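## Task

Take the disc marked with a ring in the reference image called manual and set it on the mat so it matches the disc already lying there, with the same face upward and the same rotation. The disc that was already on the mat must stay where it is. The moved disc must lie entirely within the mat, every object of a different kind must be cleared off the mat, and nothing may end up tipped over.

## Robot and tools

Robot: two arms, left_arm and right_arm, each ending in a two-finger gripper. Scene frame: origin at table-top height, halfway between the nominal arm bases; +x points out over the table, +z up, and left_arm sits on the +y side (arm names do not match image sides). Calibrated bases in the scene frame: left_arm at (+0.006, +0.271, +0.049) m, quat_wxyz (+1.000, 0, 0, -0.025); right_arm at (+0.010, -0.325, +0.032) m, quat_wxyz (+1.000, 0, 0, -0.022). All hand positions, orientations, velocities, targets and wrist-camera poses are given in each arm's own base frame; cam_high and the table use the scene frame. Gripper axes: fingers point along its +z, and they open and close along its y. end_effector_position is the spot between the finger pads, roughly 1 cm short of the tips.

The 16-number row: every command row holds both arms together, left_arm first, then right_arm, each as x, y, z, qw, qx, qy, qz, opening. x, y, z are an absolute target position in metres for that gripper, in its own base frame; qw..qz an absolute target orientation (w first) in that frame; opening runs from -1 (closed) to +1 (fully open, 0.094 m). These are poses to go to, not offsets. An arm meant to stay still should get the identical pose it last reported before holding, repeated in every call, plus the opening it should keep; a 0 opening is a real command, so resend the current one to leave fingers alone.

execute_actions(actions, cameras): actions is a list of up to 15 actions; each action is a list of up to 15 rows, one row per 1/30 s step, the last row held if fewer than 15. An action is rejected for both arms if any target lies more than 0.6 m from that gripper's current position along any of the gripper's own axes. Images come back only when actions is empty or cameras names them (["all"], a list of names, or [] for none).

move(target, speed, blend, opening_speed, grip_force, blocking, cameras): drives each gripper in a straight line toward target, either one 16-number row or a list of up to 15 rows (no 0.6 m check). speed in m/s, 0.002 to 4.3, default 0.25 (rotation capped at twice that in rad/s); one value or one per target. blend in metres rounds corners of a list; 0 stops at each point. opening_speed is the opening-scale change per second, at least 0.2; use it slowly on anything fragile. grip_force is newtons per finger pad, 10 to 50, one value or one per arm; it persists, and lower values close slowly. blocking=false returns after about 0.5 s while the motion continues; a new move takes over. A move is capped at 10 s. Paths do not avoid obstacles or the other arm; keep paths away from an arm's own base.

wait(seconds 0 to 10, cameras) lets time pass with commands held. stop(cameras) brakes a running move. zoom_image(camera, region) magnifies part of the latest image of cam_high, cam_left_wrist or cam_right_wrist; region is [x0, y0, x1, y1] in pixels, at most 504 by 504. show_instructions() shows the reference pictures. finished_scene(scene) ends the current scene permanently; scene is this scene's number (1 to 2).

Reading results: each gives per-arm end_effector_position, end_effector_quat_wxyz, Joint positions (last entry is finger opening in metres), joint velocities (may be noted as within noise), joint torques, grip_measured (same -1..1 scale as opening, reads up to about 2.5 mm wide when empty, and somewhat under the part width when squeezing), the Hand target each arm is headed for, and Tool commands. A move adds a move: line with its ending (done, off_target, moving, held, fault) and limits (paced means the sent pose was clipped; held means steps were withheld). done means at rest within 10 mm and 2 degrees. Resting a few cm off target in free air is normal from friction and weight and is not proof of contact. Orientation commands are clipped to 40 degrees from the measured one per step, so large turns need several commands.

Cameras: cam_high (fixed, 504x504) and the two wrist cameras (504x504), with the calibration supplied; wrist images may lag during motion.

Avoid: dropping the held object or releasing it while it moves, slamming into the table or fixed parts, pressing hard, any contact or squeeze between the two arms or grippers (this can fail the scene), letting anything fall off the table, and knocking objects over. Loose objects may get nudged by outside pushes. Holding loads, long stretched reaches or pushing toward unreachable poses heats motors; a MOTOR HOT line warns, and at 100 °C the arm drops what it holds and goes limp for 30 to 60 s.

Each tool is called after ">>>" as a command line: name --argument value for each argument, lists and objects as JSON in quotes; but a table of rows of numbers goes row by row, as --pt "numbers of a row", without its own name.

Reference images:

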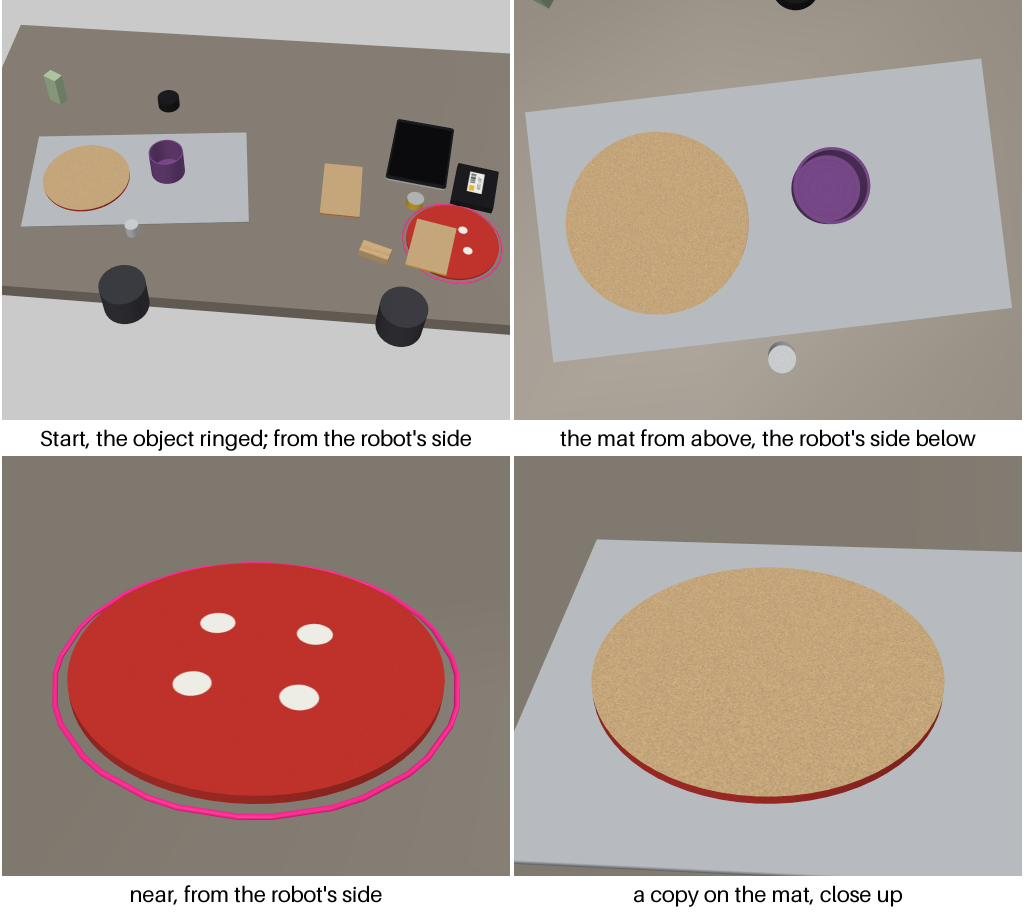

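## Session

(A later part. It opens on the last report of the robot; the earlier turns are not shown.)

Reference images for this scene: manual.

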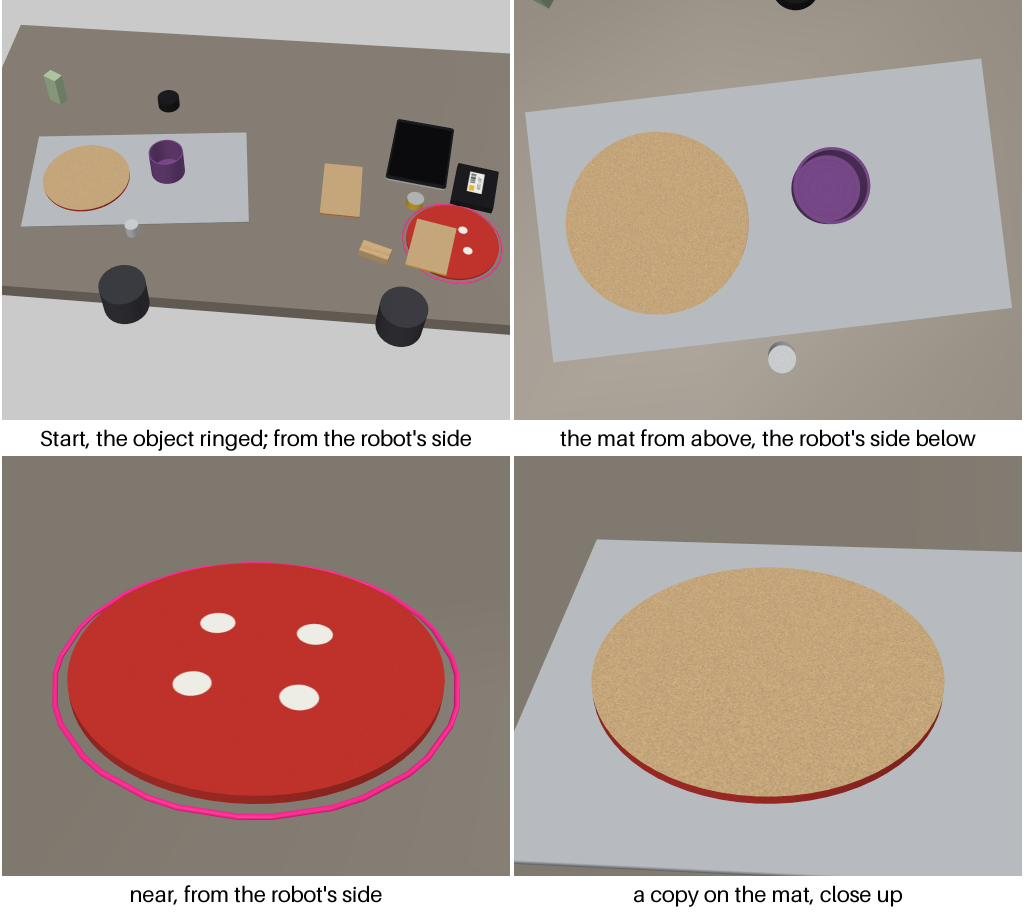

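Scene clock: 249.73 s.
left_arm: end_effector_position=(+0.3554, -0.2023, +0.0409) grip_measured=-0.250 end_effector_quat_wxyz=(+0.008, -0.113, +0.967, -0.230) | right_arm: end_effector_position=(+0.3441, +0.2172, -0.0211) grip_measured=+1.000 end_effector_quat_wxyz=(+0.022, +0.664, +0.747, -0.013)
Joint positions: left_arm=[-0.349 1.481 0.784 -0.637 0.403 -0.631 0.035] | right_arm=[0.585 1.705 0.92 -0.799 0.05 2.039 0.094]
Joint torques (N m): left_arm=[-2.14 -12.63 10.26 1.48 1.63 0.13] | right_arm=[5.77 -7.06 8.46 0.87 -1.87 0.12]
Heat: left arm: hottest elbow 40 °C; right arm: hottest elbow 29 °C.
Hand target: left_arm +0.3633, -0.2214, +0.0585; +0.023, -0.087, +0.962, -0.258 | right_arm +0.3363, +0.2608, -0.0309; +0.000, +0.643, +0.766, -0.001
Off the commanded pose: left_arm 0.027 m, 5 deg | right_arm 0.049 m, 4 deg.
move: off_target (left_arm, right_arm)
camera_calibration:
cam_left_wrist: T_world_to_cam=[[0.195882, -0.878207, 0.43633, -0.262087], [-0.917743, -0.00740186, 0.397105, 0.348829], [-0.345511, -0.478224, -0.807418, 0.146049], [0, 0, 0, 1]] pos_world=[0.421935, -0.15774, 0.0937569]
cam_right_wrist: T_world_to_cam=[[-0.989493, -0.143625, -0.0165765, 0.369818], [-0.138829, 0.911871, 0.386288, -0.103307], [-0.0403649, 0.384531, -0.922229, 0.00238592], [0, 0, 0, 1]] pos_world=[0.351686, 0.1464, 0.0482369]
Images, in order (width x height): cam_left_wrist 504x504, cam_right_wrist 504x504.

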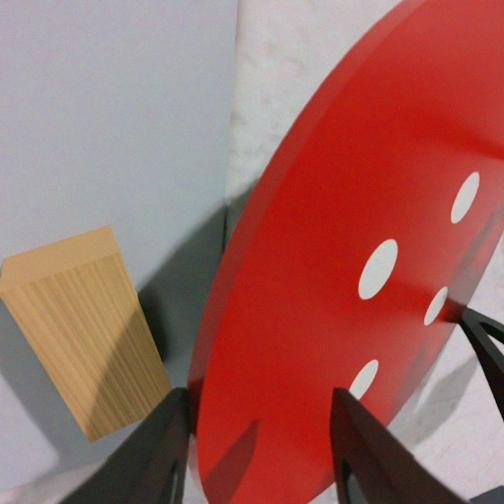

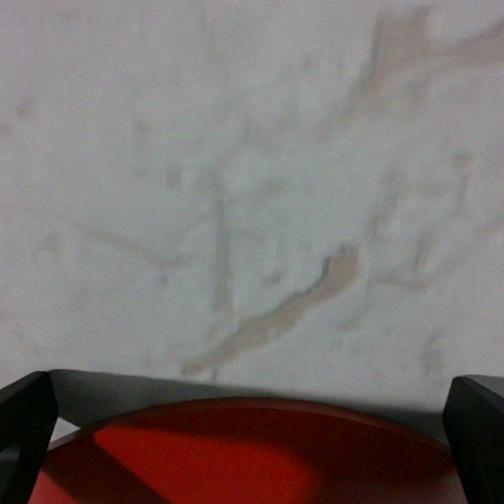

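>>> move --pt "0.347 -0.155 0.058 0.0234 -0.0875 0.9619 -0.2577 -0.25 0.328 0.331 -0.033 0 0.6428 0.7660 0 1.0" --speed 0.09 --cameras '["cam_left_wrist", "cam_right_wrist"]'

Scene clock: 252.40 s.
left_arm: end_effector_position=(+0.3413, -0.1407, +0.0457) grip_measured=-0.250 end_effector_quat_wxyz=(+0.014, -0.110, +0.965, -0.236) | right_arm: end_effector_position=(+0.3377, +0.2811, -0.0200) grip_measured=+1.000 end_effector_quat_wxyz=(+0.008, +0.640, +0.769, -0.010)
Joint positions: left_arm=[-0.185 1.401 0.714 -0.704 0.445 -0.453 0.035] | right_arm=[0.703 1.771 1.022 -0.838 0.02 2.091 0.094]
Joint torques (N m): left_arm=[-1.9 -11.05 9.63 0.79 1.66 0.16] | right_arm=[5.48 -7.77 9.14 0.9 -1.99 0.01]
Heat: left arm: hottest elbow 40 °C; right arm: hottest elbow 29 °C.
Hand target: left_arm +0.3465, -0.1547, +0.0581; +0.023, -0.087, +0.962, -0.258 | right_arm +0.3256, +0.3269, -0.0307; -0.015, +0.612, +0.790, +0.003
Off the commanded pose: left_arm 0.020 m, 4 deg | right_arm 0.052 m, 2 deg.
joint sent to its limit (right arm) — joint 6 (wrist roll), upper limit. The joint targets are off in position and orientation.
move: off_target (left_arm, right_arm)
camera_calibration:
cam_left_wrist: T_world_to_cam=[[0.186375, -0.873691, 0.449365, -0.203982], [-0.923382, 0.000467956, 0.383883, 0.33806], [-0.335605, -0.486482, -0.806663, 0.17005], [0, 0, 0, 1]] pos_world=[0.407245, -0.0956495, 0.0990601]
cam_right_wrist: T_world_to_cam=[[-0.978195, -0.207677, -0.00206453, 0.387116], [-0.190301, 0.892282, 0.409411, -0.139629], [-0.0831833, 0.400877, -0.912348, -0.0114863], [0, 0, 0, 1]] pos_world=[0.351148, 0.209588, 0.0474855]
Images, in order (width x height): cam_left_wrist 504x504, cam_right_wrist 504x504.

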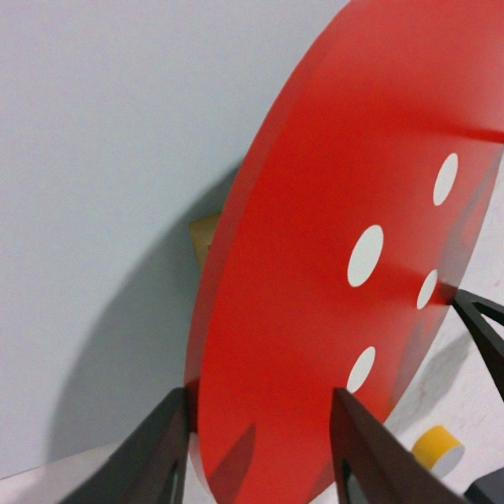

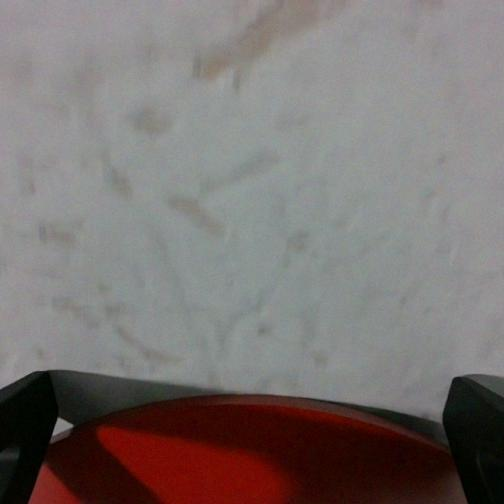

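>>> move --pt "0.347 -0.153 0.036 0.0181 -0.0888 0.9759 -0.1986 -0.25 0.327 0.325 -0.032 0 0.6200 0.7846 0 1.0" --speed 0.06 --cameras '["cam_left_wrist", "cam_right_wrist", "cam_high"]'

Scene clock: 255.00 s.
left_arm: end_effector_position=(+0.3394, -0.1318, +0.0292) grip_measured=-0.250 end_effector_quat_wxyz=(+0.014, -0.108, +0.977, -0.184) | right_arm: end_effector_position=(+0.3359, +0.2864, -0.0202) grip_measured=+1.000 end_effector_quat_wxyz=(+0.012, +0.635, +0.773, -0.010)
Joint positions: left_arm=[-0.208 1.429 0.714 -0.707 0.342 -0.453 0.035] | right_arm=[0.717 1.775 1.027 -0.838 0.026 2.093 0.094]
Joint torques (N m): left_arm=[-3.72 -9.7 10.32 0.8 1 -0.06] | right_arm=[4.19 -9.05 8.17 0.87 -1.36 -0.02]
Heat: left arm: hottest elbow 40 °C; right arm: hottest elbow 30 °C.
Hand target: left_arm +0.3461, -0.1524, +0.0364; +0.018, -0.089, +0.976, -0.199 | right_arm +0.3255, +0.3223, -0.0305; -0.004, +0.612, +0.791, +0.001
Off the commanded pose: left_arm 0.024 m, 3 deg | right_arm 0.041 m, 3 deg.
joint sent to its limit (right arm) — joint 6 (wrist roll), upper limit. The joint targets still meet the commanded pose.
move: off_target (left_arm, right_arm)
camera_calibration:
cam_left_wrist: T_world_to_cam=[[0.185306, -0.917116, 0.352932, -0.190914], [-0.919339, -0.0349358, 0.391913, 0.336348], [-0.3471, -0.397087, -0.849614, 0.177282], [0, 0, 0, 1]] pos_world=[0.40613, -0.0929434, 0.0861811]
cam_right_wrist: T_world_to_cam=[[-0.975547, -0.219699, -0.00635022, 0.388913], [-0.203367, 0.891315, 0.405216, -0.140076], [-0.0833654, 0.396599, -0.914199, -0.0126183], [0, 0, 0, 1]] pos_world=[0.349864, 0.2153, 0.047695]

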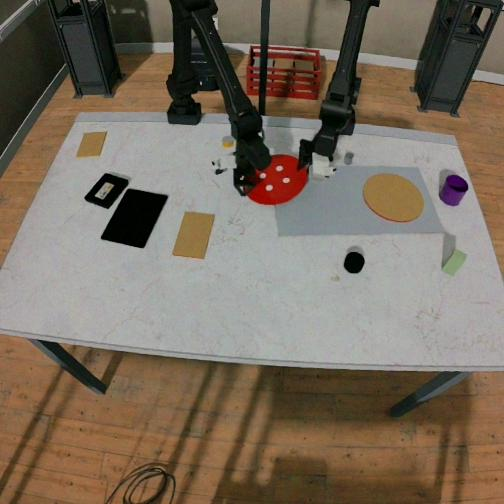

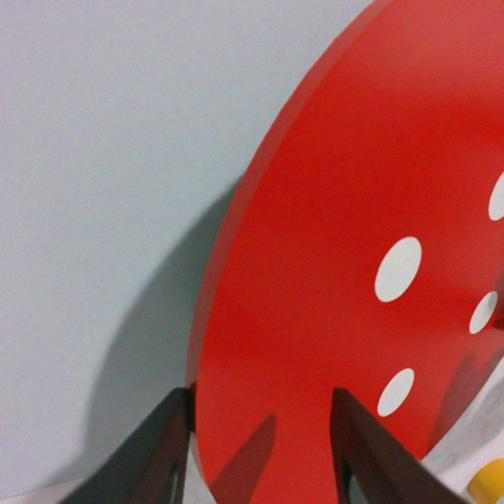

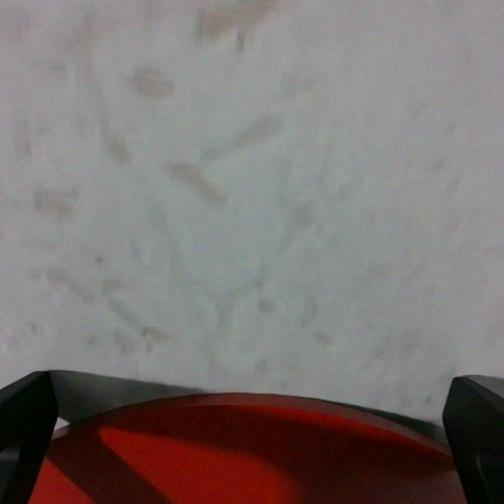

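>>> move --pt "0.346 -0.150 0.019 0.0142 -0.0895 0.9837 -0.1558 -0.25 0.327 0.320 -0.032 0 0.6200 0.7846 0 1.0" --speed 0.06 --cameras '["cam_left_wrist"]'

Scene clock: 256.40 s.
left_arm: end_effector_position=(+0.3340, -0.1293, +0.0112) grip_measured=-0.250 end_effector_quat_wxyz=(+0.005, -0.103, +0.985, -0.141) | right_arm: end_effector_position=(+0.3351, +0.2881, -0.0202) grip_measured=+1.000 end_effector_quat_wxyz=(+0.012, +0.633, +0.774, -0.009)
Joint positions: left_arm=[-0.241 1.471 0.714 -0.707 0.263 -0.464 0.035] | right_arm=[0.721 1.775 1.027 -0.836 0.026 2.093 0.094]
Joint torques (N m): left_arm=[-3.49 -10.23 10.45 0.87 0.83 -0.12] | right_arm=[3.37 -9.17 7.5 1.01 -1.22 -0.01]
Heat: left arm: hottest elbow 40 °C; right arm: hottest elbow 30 °C.
Hand target: left_arm +0.3450, -0.1496, +0.0195; +0.014, -0.089, +0.984, -0.156 | right_arm +0.3259, +0.3180, -0.0308; -0.003, +0.614, +0.789, +0.000
Off the commanded pose: left_arm 0.025 m, 3 deg | right_arm 0.035 m, 3 deg.
joint sent to its limit (right arm) — joint 6 (wrist roll), upper limit. The joint targets still meet the commanded pose.
move: off_target (left_arm, right_arm)
camera_calibration:
cam_left_wrist: T_world_to_cam=[[0.18134, -0.945972, 0.2688, -0.182755], [-0.90929, -0.0571756, 0.412218, 0.33213], [-0.374578, -0.319168, -0.87053, 0.180603], [0, 0, 0, 1]] pos_world=[0.402793, -0.0962484, 0.0694348]
Images, in order (width x height): cam_left_wrist 504x504.

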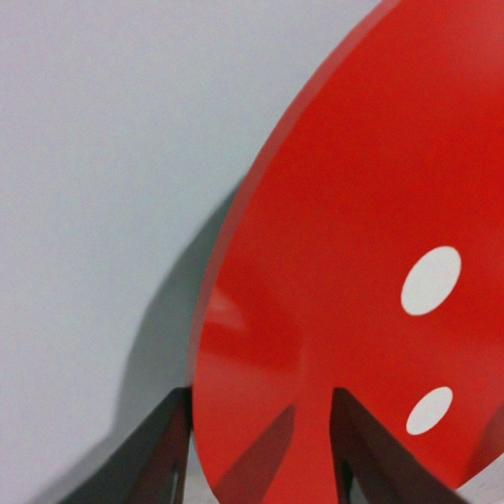

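>>> move --pt "0.341 -0.140 0.008 0.0142 -0.0895 0.9837 -0.1558 -0.25 0.331 0.303 -0.031 0 0.6200 0.7846 0 1.0" --speed 0.06 --cameras '["cam_left_wrist"]'

Scene clock: 257.57 s.
left_arm: end_effector_position=(+0.3338, -0.1291, +0.0094) grip_measured=-0.250 end_effector_quat_wxyz=(+0.006, -0.103, +0.985, -0.142) | right_arm: end_effector_position=(+0.3353, +0.2880, -0.0202) grip_measured=+1.000 end_effector_quat_wxyz=(+0.012, +0.633, +0.774, -0.009)
Joint positions: left_arm=[-0.241 1.473 0.709 -0.697 0.263 -0.464 0.035] | right_arm=[0.721 1.775 1.027 -0.836 0.027 2.093 0.094]
Joint torques (N m): left_arm=[-1.44 -9.52 8.21 1.77 0.94 0.09] | right_arm=[0.5 -10.64 5.7 1.39 -1.02 -0.2]
Heat: left arm: hottest elbow 40 °C; right arm: hottest elbow 30 °C.
Hand target: left_arm +0.3405, -0.1398, +0.0084; +0.014, -0.089, +0.984, -0.156 | right_arm +0.3306, +0.3024, -0.0304; +0.000, +0.620, +0.785, +0.000
Off the commanded pose: left_arm 0.013 m, 2 deg | right_arm 0.019 m, 3 deg.
move: off_target (left_arm, right_arm)
camera_calibration:
cam_left_wrist: T_world_to_cam=[[0.180966, -0.945885, 0.269356, -0.181942], [-0.910525, -0.0576111, 0.409422, 0.333086], [-0.371748, -0.319347, -0.871677, 0.178046], [0, 0, 0, 1]] pos_world=[0.402397, -0.0960486, 0.0678332]
Images, in order (width x height): cam_left_wrist 504x504.

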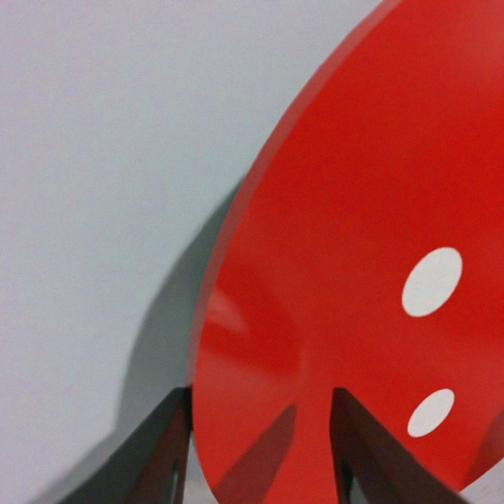

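>>> move --pt "0.336 -0.110 0.004 0.0142 -0.0895 0.9837 -0.1558 -0.25 0.333 0.292 -0.031 0 0.6200 0.7846 0 1.0" --speed 0.06 --cameras '["all"]'

Scene clock: 259.03 s.
left_arm: end_effector_position=(+0.3313, -0.1139, +0.0043) grip_measured=-0.250 end_effector_quat_wxyz=(+0.007, -0.091, +0.984, -0.153) | right_arm: end_effector_position=(+0.3368, +0.2927, -0.0208) grip_measured=+1.000 end_effector_quat_wxyz=(+0.005, +0.630, +0.777, +0.002)
Joint positions: left_arm=[-0.187 1.473 0.687 -0.683 0.292 -0.387 0.035] | right_arm=[0.72 1.775 1.025 -0.815 0.009 2.083 0.094]
Joint torques (N m): left_arm=[0.97 -10.23 7.46 0.85 0.21 0.15] | right_arm=[-0.73 -11.34 4.48 0.76 -0.39 -0.33]
Heat: left arm: hottest elbow 39 °C; right arm: hottest elbow 29 °C.
Hand target: left_arm +0.3360, -0.1101, +0.0041; +0.014, -0.090, +0.984, -0.156 | right_arm +0.3329, +0.2919, -0.0307; +0.000, +0.620, +0.785, +0.000
Off the commanded pose: left_arm 0.006 m, 1 deg | right_arm 0.011 m, 2 deg.
move: off_target (right_arm)
camera_calibration:
cam_left_wrist: T_world_to_cam=[[0.157405, -0.943194, 0.292589, -0.157749], [-0.914753, -0.0276228, 0.403068, 0.338627], [-0.372089, -0.331092, -0.867138, 0.176302], [0, 0, 0, 1]] pos_world=[0.40019, -0.0810617, 0.0625443]
cam_right_wrist: T_world_to_cam=[[-0.972678, -0.231541, -0.0169394, 0.393477], [-0.216338, 0.877497, 0.428015, -0.136322], [-0.0842389, 0.419985, -0.903613, -0.0219896], [0, 0, 0, 1]] pos_world=[0.351382, 0.219963, 0.045143]

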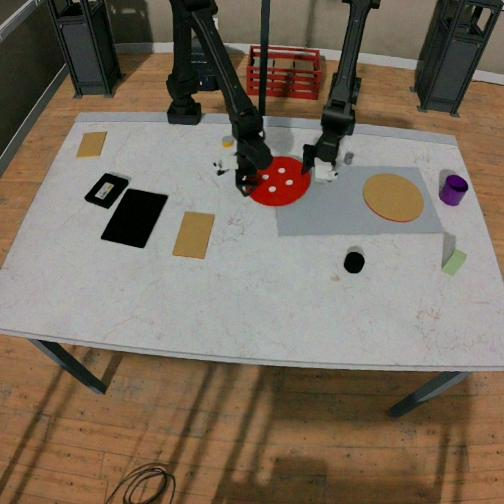

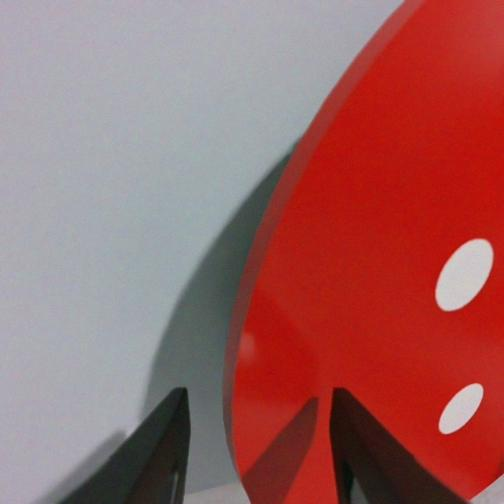

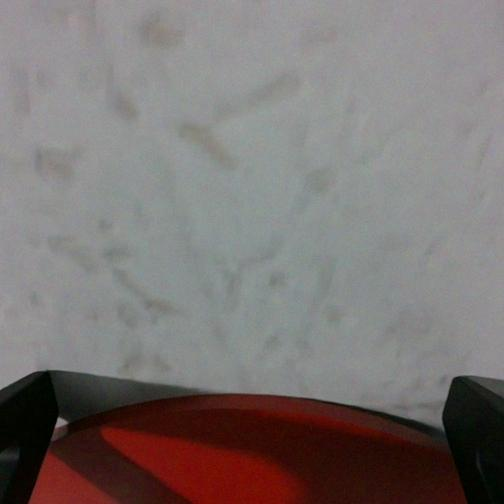

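>>> move --pt "0.325 -0.075 0.035 0.0310 -0.0851 0.9358 -0.3406 -0.25 0.333 0.292 -0.031 0 0.6200 0.7846 0 1.0" --pt "0.324 -0.060 0.042 0.0507 -0.0751 0.8256 -0.5569 -0.25 0.333 0.292 -0.031 0 0.6200 0.7846 0 1.0" --speed 0.25 --blend '[0.02, 0]' --cameras '["all"]'

Scene clock: 265.73 s.
left_arm: end_effector_position=(+0.3142, -0.0673, +0.0406) grip_measured=-0.250 end_effector_quat_wxyz=(+0.042, -0.076, +0.826, -0.557) | right_arm: end_effector_position=(+0.3368, +0.2927, -0.0208) grip_measured=+1.000 end_effector_quat_wxyz=(+0.005, +0.630, +0.777, +0.002)
Joint positions: left_arm=[0.31 1.666 0.648 -0.89 1.16 0.348 0.035] | right_arm=[0.72 1.775 1.025 -0.815 0.009 2.083 0.094]
Joint torques (N m): left_arm=[1.03 -9.82 7.15 -0.98 0.65 0.21] | right_arm=[-0.56 -11.58 4.45 0.8 -0.34 -0.32]
Heat: left arm: hottest elbow 38 °C; right arm: hottest elbow 29 °C.
Hand target: left_arm +0.3238, -0.0601, +0.0421; +0.051, -0.075, +0.826, -0.557 | right_arm +0.3329, +0.2919, -0.0307; +0.000, +0.620, +0.785, +0.000
Off the commanded pose: left_arm 0.012 m, 1 deg | right_arm 0.011 m, 2 deg.
move: off_target (left_arm, right_arm)
camera_calibration:
cam_left_wrist: T_world_to_cam=[[0.0604625, -0.382682, 0.9219, -0.0791376], [-0.961125, 0.226962, 0.157247, 0.351284], [-0.269411, -0.895569, -0.354082, 0.125786], [0, 0, 0, 1]] pos_world=[0.376301, 0.00263758, 0.0622571]
cam_right_wrist: T_world_to_cam=[[-0.972678, -0.231541, -0.0169394, 0.393477], [-0.216338, 0.877497, 0.428015, -0.136322], [-0.0842389, 0.419985, -0.903613, -0.0219896], [0, 0, 0, 1]] pos_world=[0.351382, 0.219963, 0.045143]

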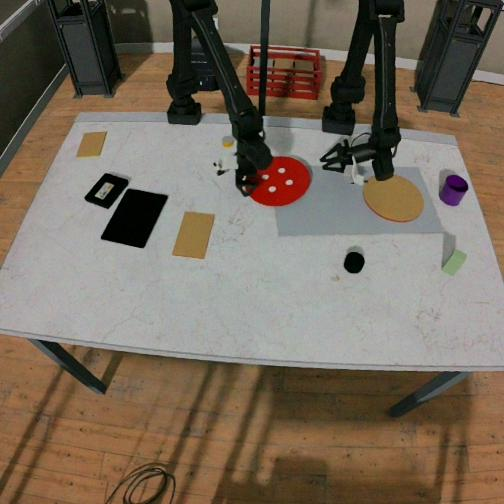

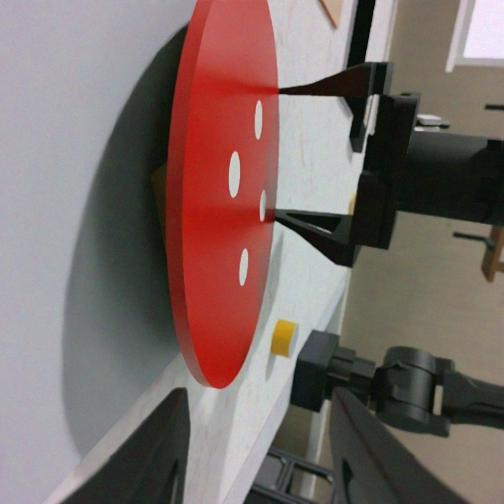

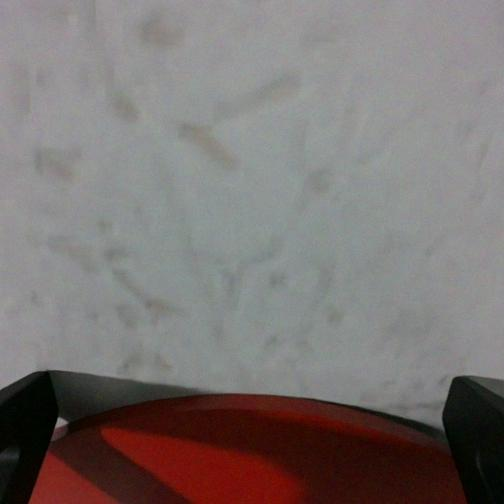

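>>> move --pt "0.334 -0.064 0.013 0.0507 -0.0751 0.8256 -0.5569 -0.3 0.333 0.292 -0.031 0 0.6200 0.7846 0 1.0" --speed 0.15 --cameras '["cam_left_wrist"]'

Scene clock: 269.27 s.
left_arm: end_effector_position=(+0.3239, -0.0647, +0.0136) grip_measured=-0.297 end_effector_quat_wxyz=(+0.048, -0.077, +0.825, -0.558) | right_arm: end_effector_position=(+0.3368, +0.2927, -0.0208) grip_measured=+1.000 end_effector_quat_wxyz=(+0.005, +0.630, +0.777, +0.002)
Joint positions: left_arm=[0.31 1.761 0.659 -0.783 1.167 0.333 0.033] | right_arm=[0.72 1.775 1.025 -0.815 0.009 2.083 0.094]
Joint torques (N m): left_arm=[-0.85 -10.58 6.13 0.02 0.66 -0.08] | right_arm=[-1.2 -11.52 4.59 0.73 -0.35 -0.34]
Heat: left arm: hottest elbow 38 °C; right arm: hottest elbow 28 °C.
Hand target: left_arm +0.3337, -0.0640, +0.0132; +0.050, -0.075, +0.826, -0.557 | right_arm +0.3329, +0.2919, -0.0307; +0.000, +0.620, +0.785, +0.000
Off the commanded pose: left_arm 0.010 m, 0 deg | right_arm 0.011 m, 2 deg.
move: off_target (right_arm)
camera_calibration:
cam_left_wrist: T_world_to_cam=[[0.054024, -0.380543, 0.923184, -0.0516376], [-0.964493, 0.219477, 0.146911, 0.365024], [-0.258524, -0.898341, -0.355174, 0.117437], [0, 0, 0, 1]] pos_world=[0.385214, 0.00573397, 0.0357554]
Images, in order (width x height): cam_left_wrist 504x504.

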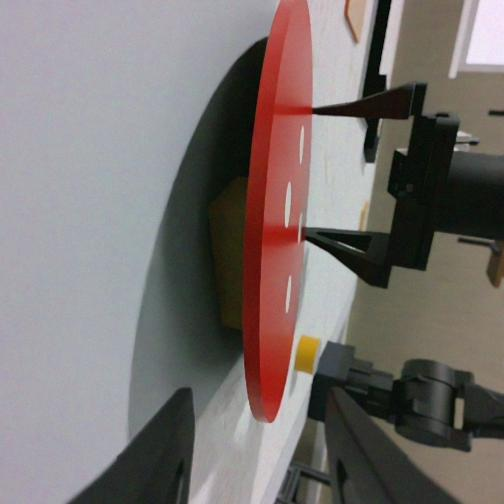

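>>> move --pt "0.343 -0.128 -0.005 0.0507 -0.0751 0.8256 -0.5569 -0.3 0.333 0.292 -0.031 0 0.6200 0.7846 0 1.0" --speed 0.1 --cameras '["cam_left_wrist"]'

Scene clock: 272.30 s.
left_arm: end_effector_position=(+0.3439, -0.1231, -0.0045) grip_measured=-0.297 end_effector_quat_wxyz=(+0.054, -0.077, +0.825, -0.557) | right_arm: end_effector_position=(+0.3368, +0.2927, -0.0208) grip_measured=+1.000 end_effector_quat_wxyz=(+0.005, +0.630, +0.777, +0.002)
Joint positions: left_arm=[0.114 1.767 0.57 -0.188 1.181 -0.198 0.033] | right_arm=[0.72 1.775 1.025 -0.815 0.009 2.083 0.094]
Joint torques (N m): left_arm=[-1.49 -11.52 3.82 1.02 0.51 -0.06] | right_arm=[-1.26 -11.63 4.51 0.77 -0.37 -0.32]
Heat: left arm: hottest elbow 37 °C; right arm: hottest elbow 28 °C.
Hand target: left_arm +0.3430, -0.1278, -0.0049; +0.050, -0.075, +0.826, -0.557 | right_arm +0.3329, +0.2919, -0.0307; +0.000, +0.620, +0.785, +0.000
Off the commanded pose: left_arm 0.005 m, 0 deg | right_arm 0.011 m, 2 deg.
move: off_target (right_arm)
camera_calibration:
cam_left_wrist: T_world_to_cam=[[0.0487186, -0.38163, 0.92303, -0.0564574], [-0.967368, 0.212027, 0.138722, 0.399758], [-0.248648, -0.899668, -0.358847, 0.060174], [0, 0, 0, 1]] pos_world=[0.404425, -0.0521685, 0.01825]
Images, in order (width x height): cam_left_wrist 504x504.

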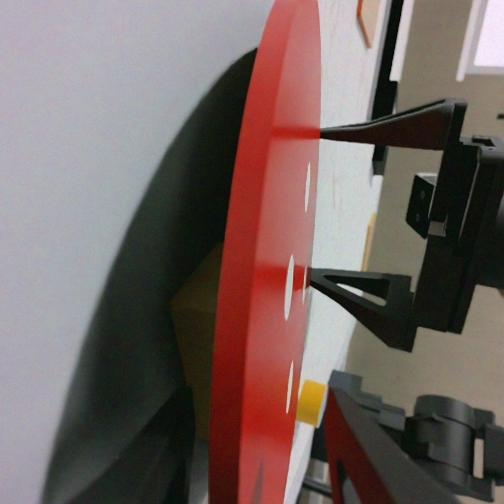

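>>> move --pt "0.345 -0.137 0.030 0.0507 -0.0751 0.8256 -0.5569 -0.3 0.333 0.292 -0.031 0 0.6200 0.7846 0 1.0" --speed 0.06 --cameras '["all"]'

Scene clock: 274.30 s.
left_arm: end_effector_position=(+0.3470, -0.1297, +0.0248) grip_measured=-0.297 end_effector_quat_wxyz=(+0.059, -0.078, +0.826, -0.555) | right_arm: end_effector_position=(+0.3371, +0.2930, -0.0208) grip_measured=+1.000 end_effector_quat_wxyz=(+0.005, +0.629, +0.777, +0.003)
Joint positions: left_arm=[0.091 1.659 0.563 -0.215 1.169 -0.27 0.033] | right_arm=[0.72 1.775 1.025 -0.813 0.009 2.082 0.094]
Joint torques (N m): left_arm=[-1.96 -12.16 5.14 0.13 0.7 -0.08] | right_arm=[-1.49 -11.46 4.46 0.84 -0.39 -0.29]
Heat: left arm: hottest elbow 37 °C; right arm: hottest elbow 28 °C.
Hand target: left_arm +0.3450, -0.1369, +0.0299; +0.051, -0.075, +0.826, -0.557 | right_arm +0.3329, +0.2919, -0.0307; +0.000, +0.620, +0.784, +0.000
Off the commanded pose: left_arm 0.009 m, 1 deg | right_arm 0.011 m, 2 deg.
move: off_target (right_arm)
camera_calibration:
cam_left_wrist: T_world_to_cam=[[0.0456276, -0.386835, 0.921019, -0.0857464], [-0.969596, 0.204743, 0.134028, 0.400076], [-0.240419, -0.899132, -0.365732, 0.0628529], [0, 0, 0, 1]] pos_world=[0.406935, -0.0585694, 0.0483401]
cam_right_wrist: T_world_to_cam=[[-0.972295, -0.23301, -0.01868, 0.394083], [-0.21832, 0.876617, 0.428812, -0.135576], [-0.0835424, 0.42101, -0.903201, -0.0225386], [0, 0, 0, 1]] pos_world=[0.351683, 0.220162, 0.0451411]

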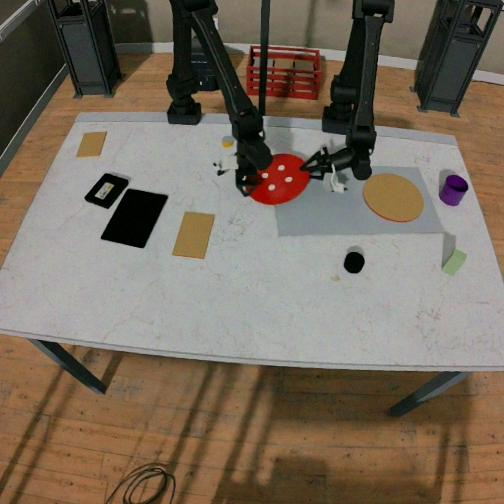

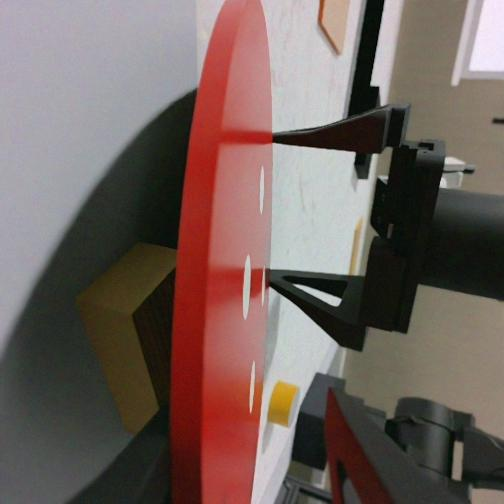

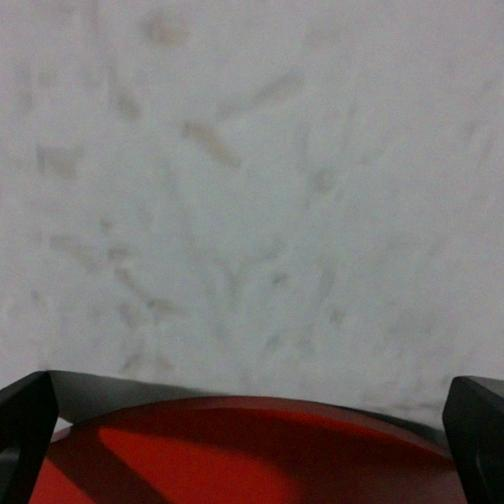

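>>> move --pt "0.345 -0.144 0.052 0.0507 -0.0751 0.8256 -0.5569 -0.3 0.333 0.292 -0.031 0 0.6200 0.7846 0 1.0" --speed 0.06 --cameras '["cam_left_wrist"]'

Scene clock: 275.87 s.
left_arm: end_effector_position=(+0.3481, -0.1362, +0.0468) grip_measured=-0.297 end_effector_quat_wxyz=(+0.059, -0.079, +0.827, -0.554) | right_arm: end_effector_position=(+0.3371, +0.2930, -0.0208) grip_measured=+1.000 end_effector_quat_wxyz=(+0.005, +0.629, +0.778, +0.003)
Joint positions: left_arm=[0.07 1.582 0.563 -0.242 1.162 -0.325 0.033] | right_arm=[0.72 1.775 1.025 -0.813 0.009 2.08 0.094]
Joint torques (N m): left_arm=[-2.02 -11.87 5.81 0.24 0.73 -0.07] | right_arm=[-0.85 -11.52 4.42 0.68 -0.39 -0.26]
Heat: left arm: hottest elbow 37 °C; right arm: hottest elbow 28 °C.
Hand target: left_arm +0.3450, -0.1438, +0.0519; +0.051, -0.075, +0.826, -0.557 | right_arm +0.3329, +0.2919, -0.0307; +0.000, +0.620, +0.784, +0.000
Off the commanded pose: left_arm 0.010 m, 1 deg | right_arm 0.011 m, 1 deg.
move: off_target (right_arm)
camera_calibration:
cam_left_wrist: T_world_to_cam=[[0.0465072, -0.387571, 0.920666, -0.108911], [-0.969893, 0.203042, 0.134468, 0.399389], [-0.239049, -0.899201, -0.366459, 0.0648726], [0, 0, 0, 1]] pos_world=[0.407937, -0.0649698, 0.0703391]
Images, in order (width x height): cam_left_wrist 504x504.

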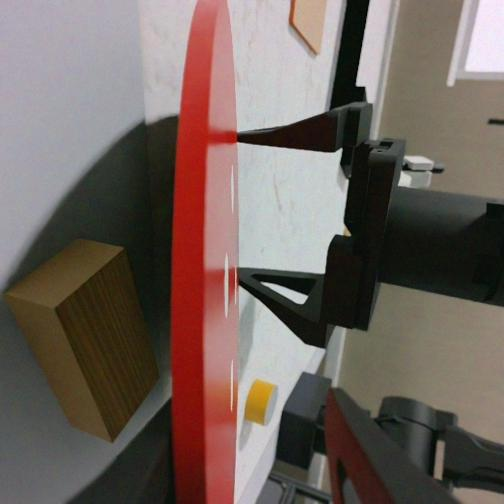

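>>> move --pt "0.344 -0.139 0.039 0.0507 -0.0751 0.8256 -0.5569 -1.0 0.333 0.292 -0.031 0 0.6200 0.7846 0 1.0" --speed 0.013 --opening_speed 0.6 --cameras '["cam_left_wrist", "cam_right_wrist"]'

Scene clock: 278.07 s.
left_arm: end_effector_position=(+0.3448, -0.1351, +0.0382) grip_measured=-0.869 end_effector_quat_wxyz=(+0.055, -0.081, +0.831, -0.548) | right_arm: end_effector_position=(+0.3376, +0.2925, -0.0208) grip_measured=+1.000 end_effector_quat_wxyz=(+0.006, +0.624, +0.781, +0.003)
Joint positions: left_arm=[0.071 1.598 0.557 -0.242 1.148 -0.311 0.006] | right_arm=[0.719 1.775 1.025 -0.813 0.01 2.067 0.094]
Joint torques (N m): left_arm=[-0.79 -9.76 5.89 0.72 1.42 0.11] | right_arm=[-1.38 -11.75 4.44 0.72 -0.43 -0.13]
Heat: left arm: hottest elbow 36 °C; right arm: hottest elbow 27 °C.
Hand target: left_arm +0.3439, -0.1389, +0.0390; +0.051, -0.075, +0.826, -0.557 | right_arm +0.3330, +0.2918, -0.0307; +0.000, +0.620, +0.785, +0.000
Off the commanded pose: left_arm 0.004 m, 1 deg | right_arm 0.011 m, 1 deg.
move: off_target (right_arm)
camera_calibration:
cam_left_wrist: T_world_to_cam=[[0.0560861, -0.400151, 0.914731, -0.105216], [-0.968364, 0.201323, 0.147444, 0.395882], [-0.243156, -0.894063, -0.376201, 0.0644656], [0, 0, 0, 1]] pos_world=[0.404934, -0.064166, 0.0621256]
cam_right_wrist: T_world_to_cam=[[-0.969089, -0.245973, -0.0190982, 0.397163], [-0.230287, 0.874076, 0.427738, -0.130264], [-0.0885188, 0.418914, -0.903701, -0.0200957], [0, 0, 0, 1]] pos_world=[0.353109, 0.21997, 0.0451435]
Images, in order (width x height): cam_left_wrist 504x504, cam_right_wrist 504x504.

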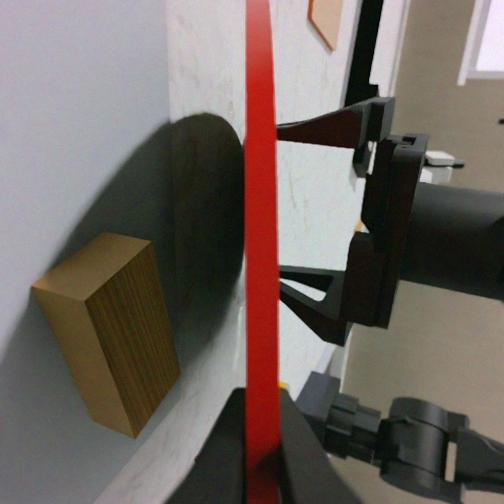

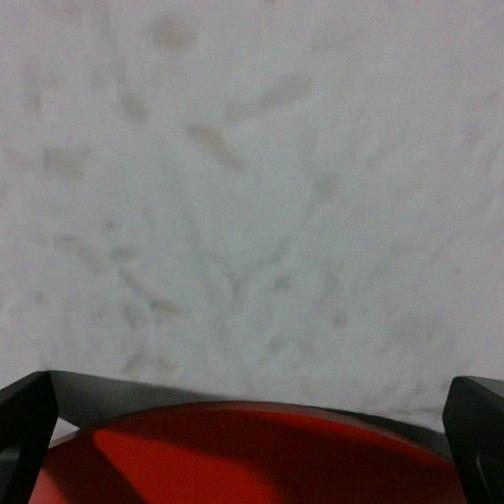

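>>> move --pt "0.345 -0.137 0.10 0.0507 -0.0751 0.8256 -0.5569 -1.0 0.347 0.230 0.0 0 0.6200 0.7846 0 1.0" --pt "0.36 -0.03 0.205 0.0234 -0.0875 0.9619 -0.2577 -1.0 0.335 0.27 0.12 0 0.2588 0.9659 0 1.0" --pt "0.36 0.03 0.265 0 0.0436 0.9990 0 -1.0 0.312 0.395 0.16 0 -0.1959 0.9806 0 1.0" --speed '[0.12, 0.35, 0.35]' --blend '[0.02, 0.03, 0]' --cameras '["all"]'

Scene clock: 294.60 s.
left_arm: end_effector_position=(+0.3461, +0.0339, +0.2426) grip_measured=-0.870 end_effector_quat_wxyz=(-0.022, +0.028, +0.999, -0.004) | right_arm: end_effector_position=(+0.3058, +0.3814, +0.1526) grip_measured=+1.000 end_effector_quat_wxyz=(-0.005, -0.184, +0.983, -0.006)
Joint positions: left_arm=[0.1 1.278 1.22 -1.557 0.002 0.156 0.006] | right_arm=[0.897 1.662 1.395 -1.318 0.003 0.528 0.094]
Joint torques (N m): left_arm=[-1.55 -10.23 15.58 -0.58 -0.11 0.13] | right_arm=[-0.97 -11.81 11.18 -0.59 -0.17 -0.22]
Heat: left arm: hottest elbow 36 °C; right arm: hottest elbow 27 °C.
Hand target: left_arm +0.3589, +0.0300, +0.2648; +0.000, +0.043, +0.999, +0.000 | right_arm +0.3116, +0.3946, +0.1599; +0.000, -0.196, +0.981, +0.000
Off the commanded pose: left_arm 0.027 m, 3 deg | right_arm 0.017 m, 2 deg.
move: off_target (left_arm, right_arm)
camera_calibration:
cam_left_wrist: T_world_to_cam=[[-0.076947, -0.997034, -0.00139261, 0.0637889], [-0.888327, 0.067923, 0.45416, 0.235397], [-0.452719, 0.0361834, -0.890919, 0.458589], [0, 0, 0, 1]] pos_world=[0.42163, 0.0310175, 0.301747]
cam_right_wrist: T_world_to_cam=[[0.385305, -0.922787, 0.00186008, 0.232277], [-0.827797, -0.34475, 0.442606, 0.355874], [-0.40779, -0.172078, -0.896714, 0.418475], [0, 0, 0, 1]] pos_world=[0.375744, 0.40904, 0.217309]

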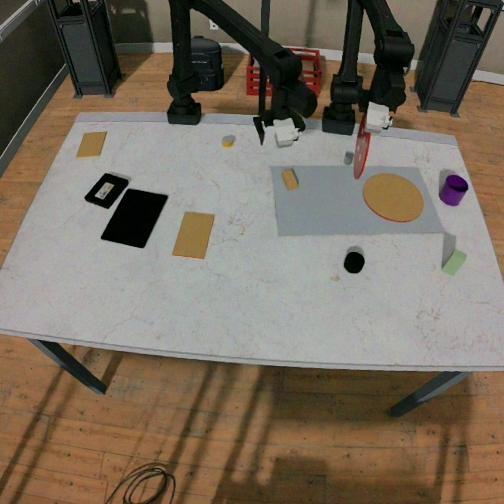

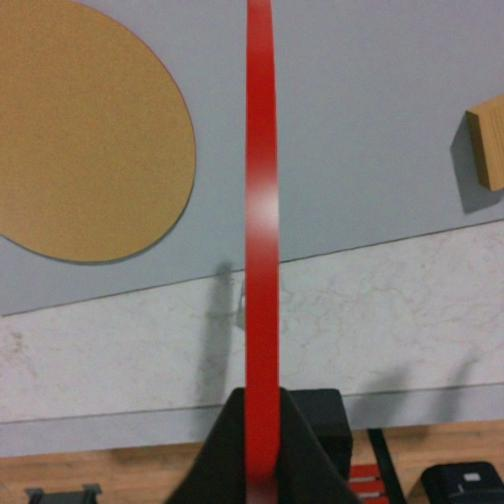

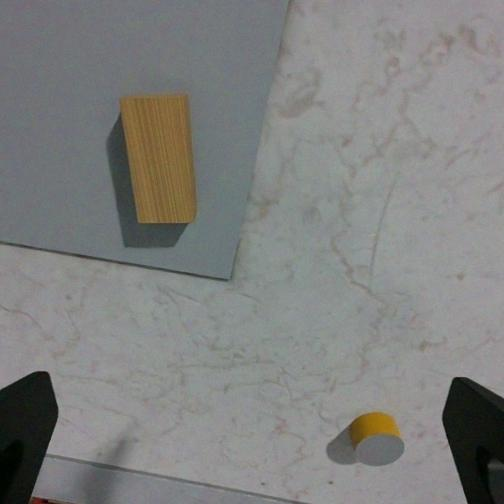

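>>> move --pt "0.36 0.03 0.265 0 0.0436 0.9990 0 -1.0 0.3125 0.446 0.035 0 -0.1959 0.9806 0 0.2" --speed 0.25 --cameras '["cam_right_wrist"]'

Scene clock: 297.23 s.
left_arm: end_effector_position=(+0.3461, +0.0339, +0.2426) grip_measured=-0.870 end_effector_quat_wxyz=(-0.022, +0.028, +0.999, -0.004) | right_arm: end_effector_position=(+0.3115, +0.4376, +0.0366) grip_measured=+0.202 end_effector_quat_wxyz=(-0.004, -0.201, +0.979, -0.005)
Joint positions: left_arm=[0.1 1.278 1.22 -1.557 0.002 0.156 0.006] | right_arm=[0.953 1.892 1.389 -1.082 0.002 0.548 0.056]
Joint torques (N m): left_arm=[-1.55 -10.23 15.58 -0.55 -0.12 0.14] | right_arm=[-0.56 -15.5 7.45 0.4 -0.15 0.2]
Heat: left arm: hottest elbow 37 °C; right arm: hottest elbow 28 °C.
Hand target: left_arm +0.3589, +0.0300, +0.2648; +0.000, +0.043, +0.999, +0.000 | right_arm +0.3124, +0.4459, +0.0351; +0.000, -0.196, +0.981, +0.000
Off the commanded pose: left_arm 0.027 m, 3 deg | right_arm 0.009 m, 1 deg.
move: off_target (left_arm)
camera_calibration:
cam_right_wrist: T_world_to_cam=[[0.41842, -0.908254, 0.000582822, 0.265433], [-0.814761, -0.375065, 0.442143, 0.440572], [-0.40136, -0.185476, -0.896944, 0.330411], [0, 0, 0, 1]] pos_world=[0.380512, 0.467608, 0.10141]
Images, in order (width x height): cam_right_wrist 504x504.

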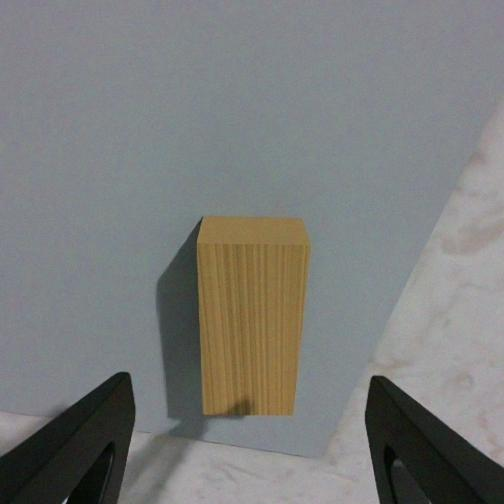

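>>> move --pt "0.36 0.03 0.265 0 0.0436 0.9990 0 -1.0 0.308 0.443 -0.027 0 -0.1959 0.9806 0 -0.6" --pt "0.36 0.03 0.265 0 0.0436 0.9990 0 -1.0 0.308 0.440 0.06 0 -0.1959 0.9806 0 -0.6" --pt "0.36 0.03 0.265 0 0.0436 0.9990 0 -1.0 0.364 0.180 0.05 0 -0.1959 0.9806 0 -0.6" --pt "0.36 0.03 0.265 0 0.0436 0.9990 0 -1.0 0.364 0.180 -0.027 0 -0.1959 0.9806 0 0.2" --speed '[0.15, 0.25, 0.4, 0.15]' --blend '[0, 0.03, 0.03, 0]' --cameras '["cam_high", "cam_right_wrist"]'

Scene clock: 301.53 s.
left_arm: end_effector_position=(+0.3461, +0.0339, +0.2426) grip_measured=-0.870 end_effector_quat_wxyz=(-0.022, +0.028, +0.999, -0.004) | right_arm: end_effector_position=(+0.3622, +0.1816, -0.0208) grip_measured=+0.197 end_effector_quat_wxyz=(+0.002, -0.190, +0.982, -0.001)
Joint positions: left_arm=[0.1 1.278 1.22 -1.557 0.002 0.156 0.006] | right_arm=[0.467 1.692 0.904 -0.778 0.003 0.084 0.056]
Joint torques (N m): left_arm=[-1.49 -10.23 15.58 -0.57 -0.12 0.13] | right_arm=[-2.14 -9.76 5.42 0.46 -0.19 -0.24]
Heat: left arm: hottest elbow 38 °C; right arm: hottest elbow 28 °C.
Hand target: left_arm +0.3589, +0.0300, +0.2648; +0.000, +0.043, +0.999, +0.000 | right_arm +0.3640, +0.1799, -0.0269; +0.000, -0.196, +0.981, +0.000
Off the commanded pose: left_arm 0.027 m, 3 deg | right_arm 0.007 m, 1 deg.
move: off_target (left_arm)
camera_calibration:
cam_right_wrist: T_world_to_cam=[[0.397907, -0.917412, -0.0049767, 0.02083], [-0.827806, -0.361371, 0.429126, 0.41324], [-0.395484, -0.166633, -0.903231, 0.246082], [0, 0, 0, 1]] pos_world=[0.431115, 0.209448, 0.0450404]
Images, in order (width x height): cam_high 504x504, cam_right_wrist 504x504.

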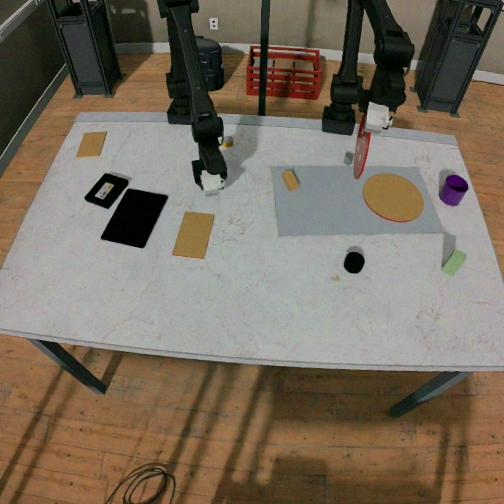

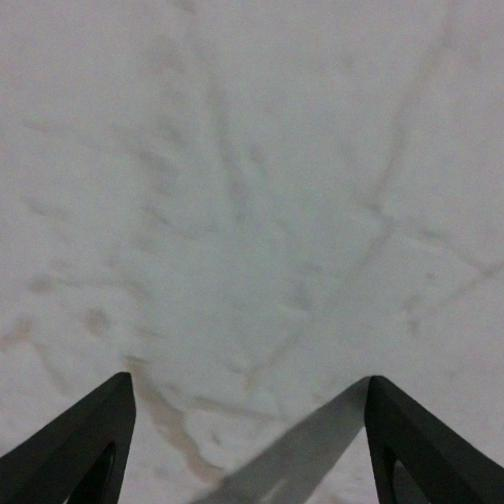

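>>> move --pt "0.36 0.03 0.265 0 0.0436 0.9990 0 -1.0 0.364 0.185 0.05 0 -0.1959 0.9806 0 0.2" --pt "0.36 0.03 0.265 0 0.0436 0.9990 0 -1.0 0.310 0.446 0.04 0 -0.1959 0.9806 0 0.2" --speed '[0.25, 0.45]' --blend '[0.04, 0]' --cameras '["cam_right_wrist"]'

Scene clock: 303.93 s.
left_arm: end_effector_position=(+0.3461, +0.0339, +0.2426) grip_measured=-0.870 end_effector_quat_wxyz=(-0.022, +0.028, +0.999, -0.004) | right_arm: end_effector_position=(+0.2991, +0.4365, +0.0375) grip_measured=+0.198 end_effector_quat_wxyz=(-0.004, -0.208, +0.978, -0.002)
Joint positions: left_arm=[0.1 1.278 1.22 -1.557 0.002 0.156 0.006] | right_arm=[0.97 1.869 1.358 -1.068 -0.002 0.551 0.056]
Joint torques (N m): left_arm=[-1.49 -10.23 15.58 -0.58 -0.12 0.14] | right_arm=[-1.96 -14.1 10.14 -0.64 0.03 0.13]
Heat: left arm: hottest elbow 39 °C; right arm: hottest elbow 28 °C.
Hand target: left_arm +0.3589, +0.0300, +0.2648; +0.000, +0.043, +0.999, +0.000 | right_arm +0.3097, +0.4456, +0.0400; +0.000, -0.196, +0.981, +0.000
Off the commanded pose: left_arm 0.027 m, 3 deg | right_arm 0.015 m, 1 deg.
move: off_target (left_arm, right_arm); blend cut to 0.0385 m at target 1
camera_calibration:
cam_right_wrist: T_world_to_cam=[[0.430525, -0.902564, -0.00515013, 0.263876], [-0.809556, -0.388671, 0.439947, 0.434049], [-0.399082, -0.185239, -0.898009, 0.325292], [0, 0, 0, 1]] pos_world=[0.3676, 0.467124, 0.102515]
Images, in order (width x height): cam_right_wrist 504x504.

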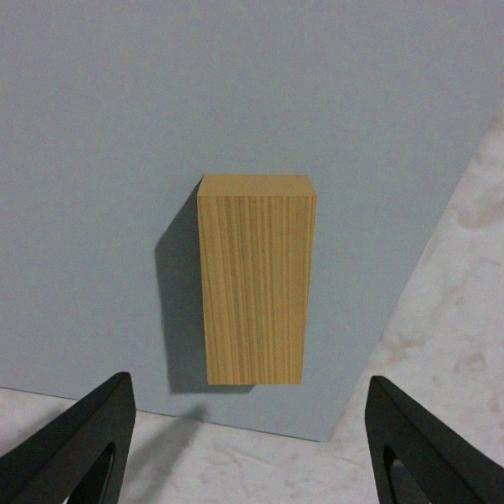

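>>> move --pt "0.36 0.03 0.265 0 0.0436 0.9990 0 -1.0 0.319 0.444 0.01 0 -0.1959 0.9806 0 0.2" --pt "0.36 0.03 0.265 0 0.0436 0.9990 0 -1.0 0.319 0.443 -0.027 0 -0.1959 0.9806 0 -0.6" --pt "0.36 0.03 0.265 0 0.0436 0.9990 0 -1.0 0.316 0.440 0.06 0 -0.1959 0.9806 0 -0.6" --pt "0.36 0.03 0.265 0 0.0436 0.9990 0 -1.0 0.364 0.180 0.05 0 -0.1959 0.9806 0 -0.6" --pt "0.36 0.03 0.265 0 0.0436 0.9990 0 -1.0 0.364 0.180 -0.027 0 -0.1959 0.9806 0 0.1" --speed '[0.15, 0.15, 0.25, 0.4, 0.15]' --blend '[0.01, 0, 0.03, 0.03, 0]' --cameras '["cam_high", "cam_right_wrist"]'

Scene clock: 308.73 s.
left_arm: end_effector_position=(+0.3461, +0.0339, +0.2426) grip_measured=-0.870 end_effector_quat_wxyz=(-0.022, +0.028, +0.999, -0.004) | right_arm: end_effector_position=(+0.3625, +0.1816, -0.0208) grip_measured=+0.098 end_effector_quat_wxyz=(+0.003, -0.191, +0.982, +0.000)
Joint positions: left_arm=[0.1 1.278 1.22 -1.557 0.002 0.156 0.006] | right_arm=[0.467 1.692 0.903 -0.777 0.002 0.083 0.052]
Joint torques (N m): left_arm=[-1.49 -10.29 15.6 -0.57 -0.11 0.13] | right_arm=[-1.67 -9.93 5.45 0.39 -0.17 -0.23]
Heat: left arm: hottest elbow 40 °C; right arm: hottest elbow 28 °C.
Hand target: left_arm +0.3589, +0.0300, +0.2648; +0.000, +0.043, +0.999, +0.000 | right_arm +0.3640, +0.1800, -0.0269; +0.000, -0.196, +0.981, +0.000
Off the commanded pose: left_arm 0.027 m, 3 deg | right_arm 0.007 m, 1 deg.
move: off_target (left_arm); target 2's new opening was sent with right_arm's hand 0.012 m and 1 deg from that target
camera_calibration:
cam_right_wrist: T_world_to_cam=[[0.398326, -0.917228, -0.00537227, 0.0205906], [-0.828169, -0.362156, 0.42776, 0.413617], [-0.3943, -0.165939, -0.903876, 0.245677], [0, 0, 0, 1]] pos_world=[0.431213, 0.209447, 0.0452436]
Images, in order (width x height): cam_high 504x504, cam_right_wrist 504x504.

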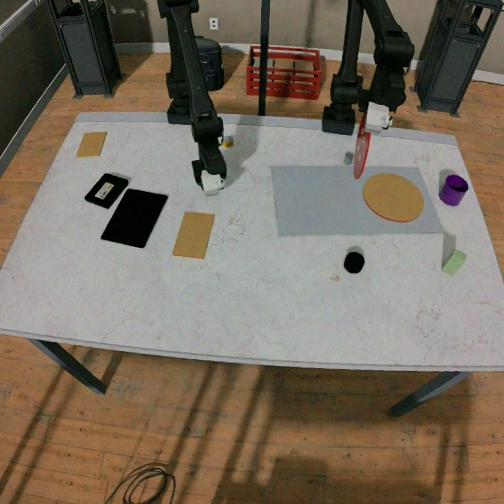

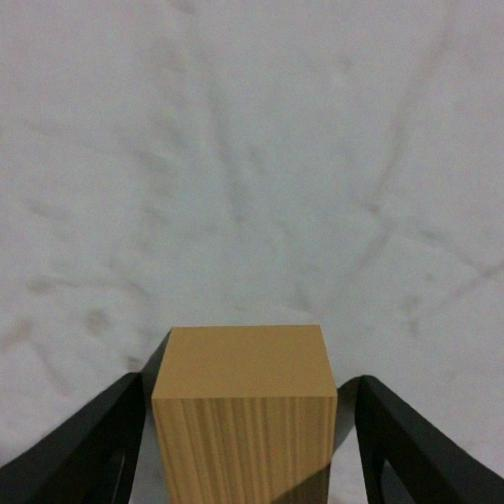

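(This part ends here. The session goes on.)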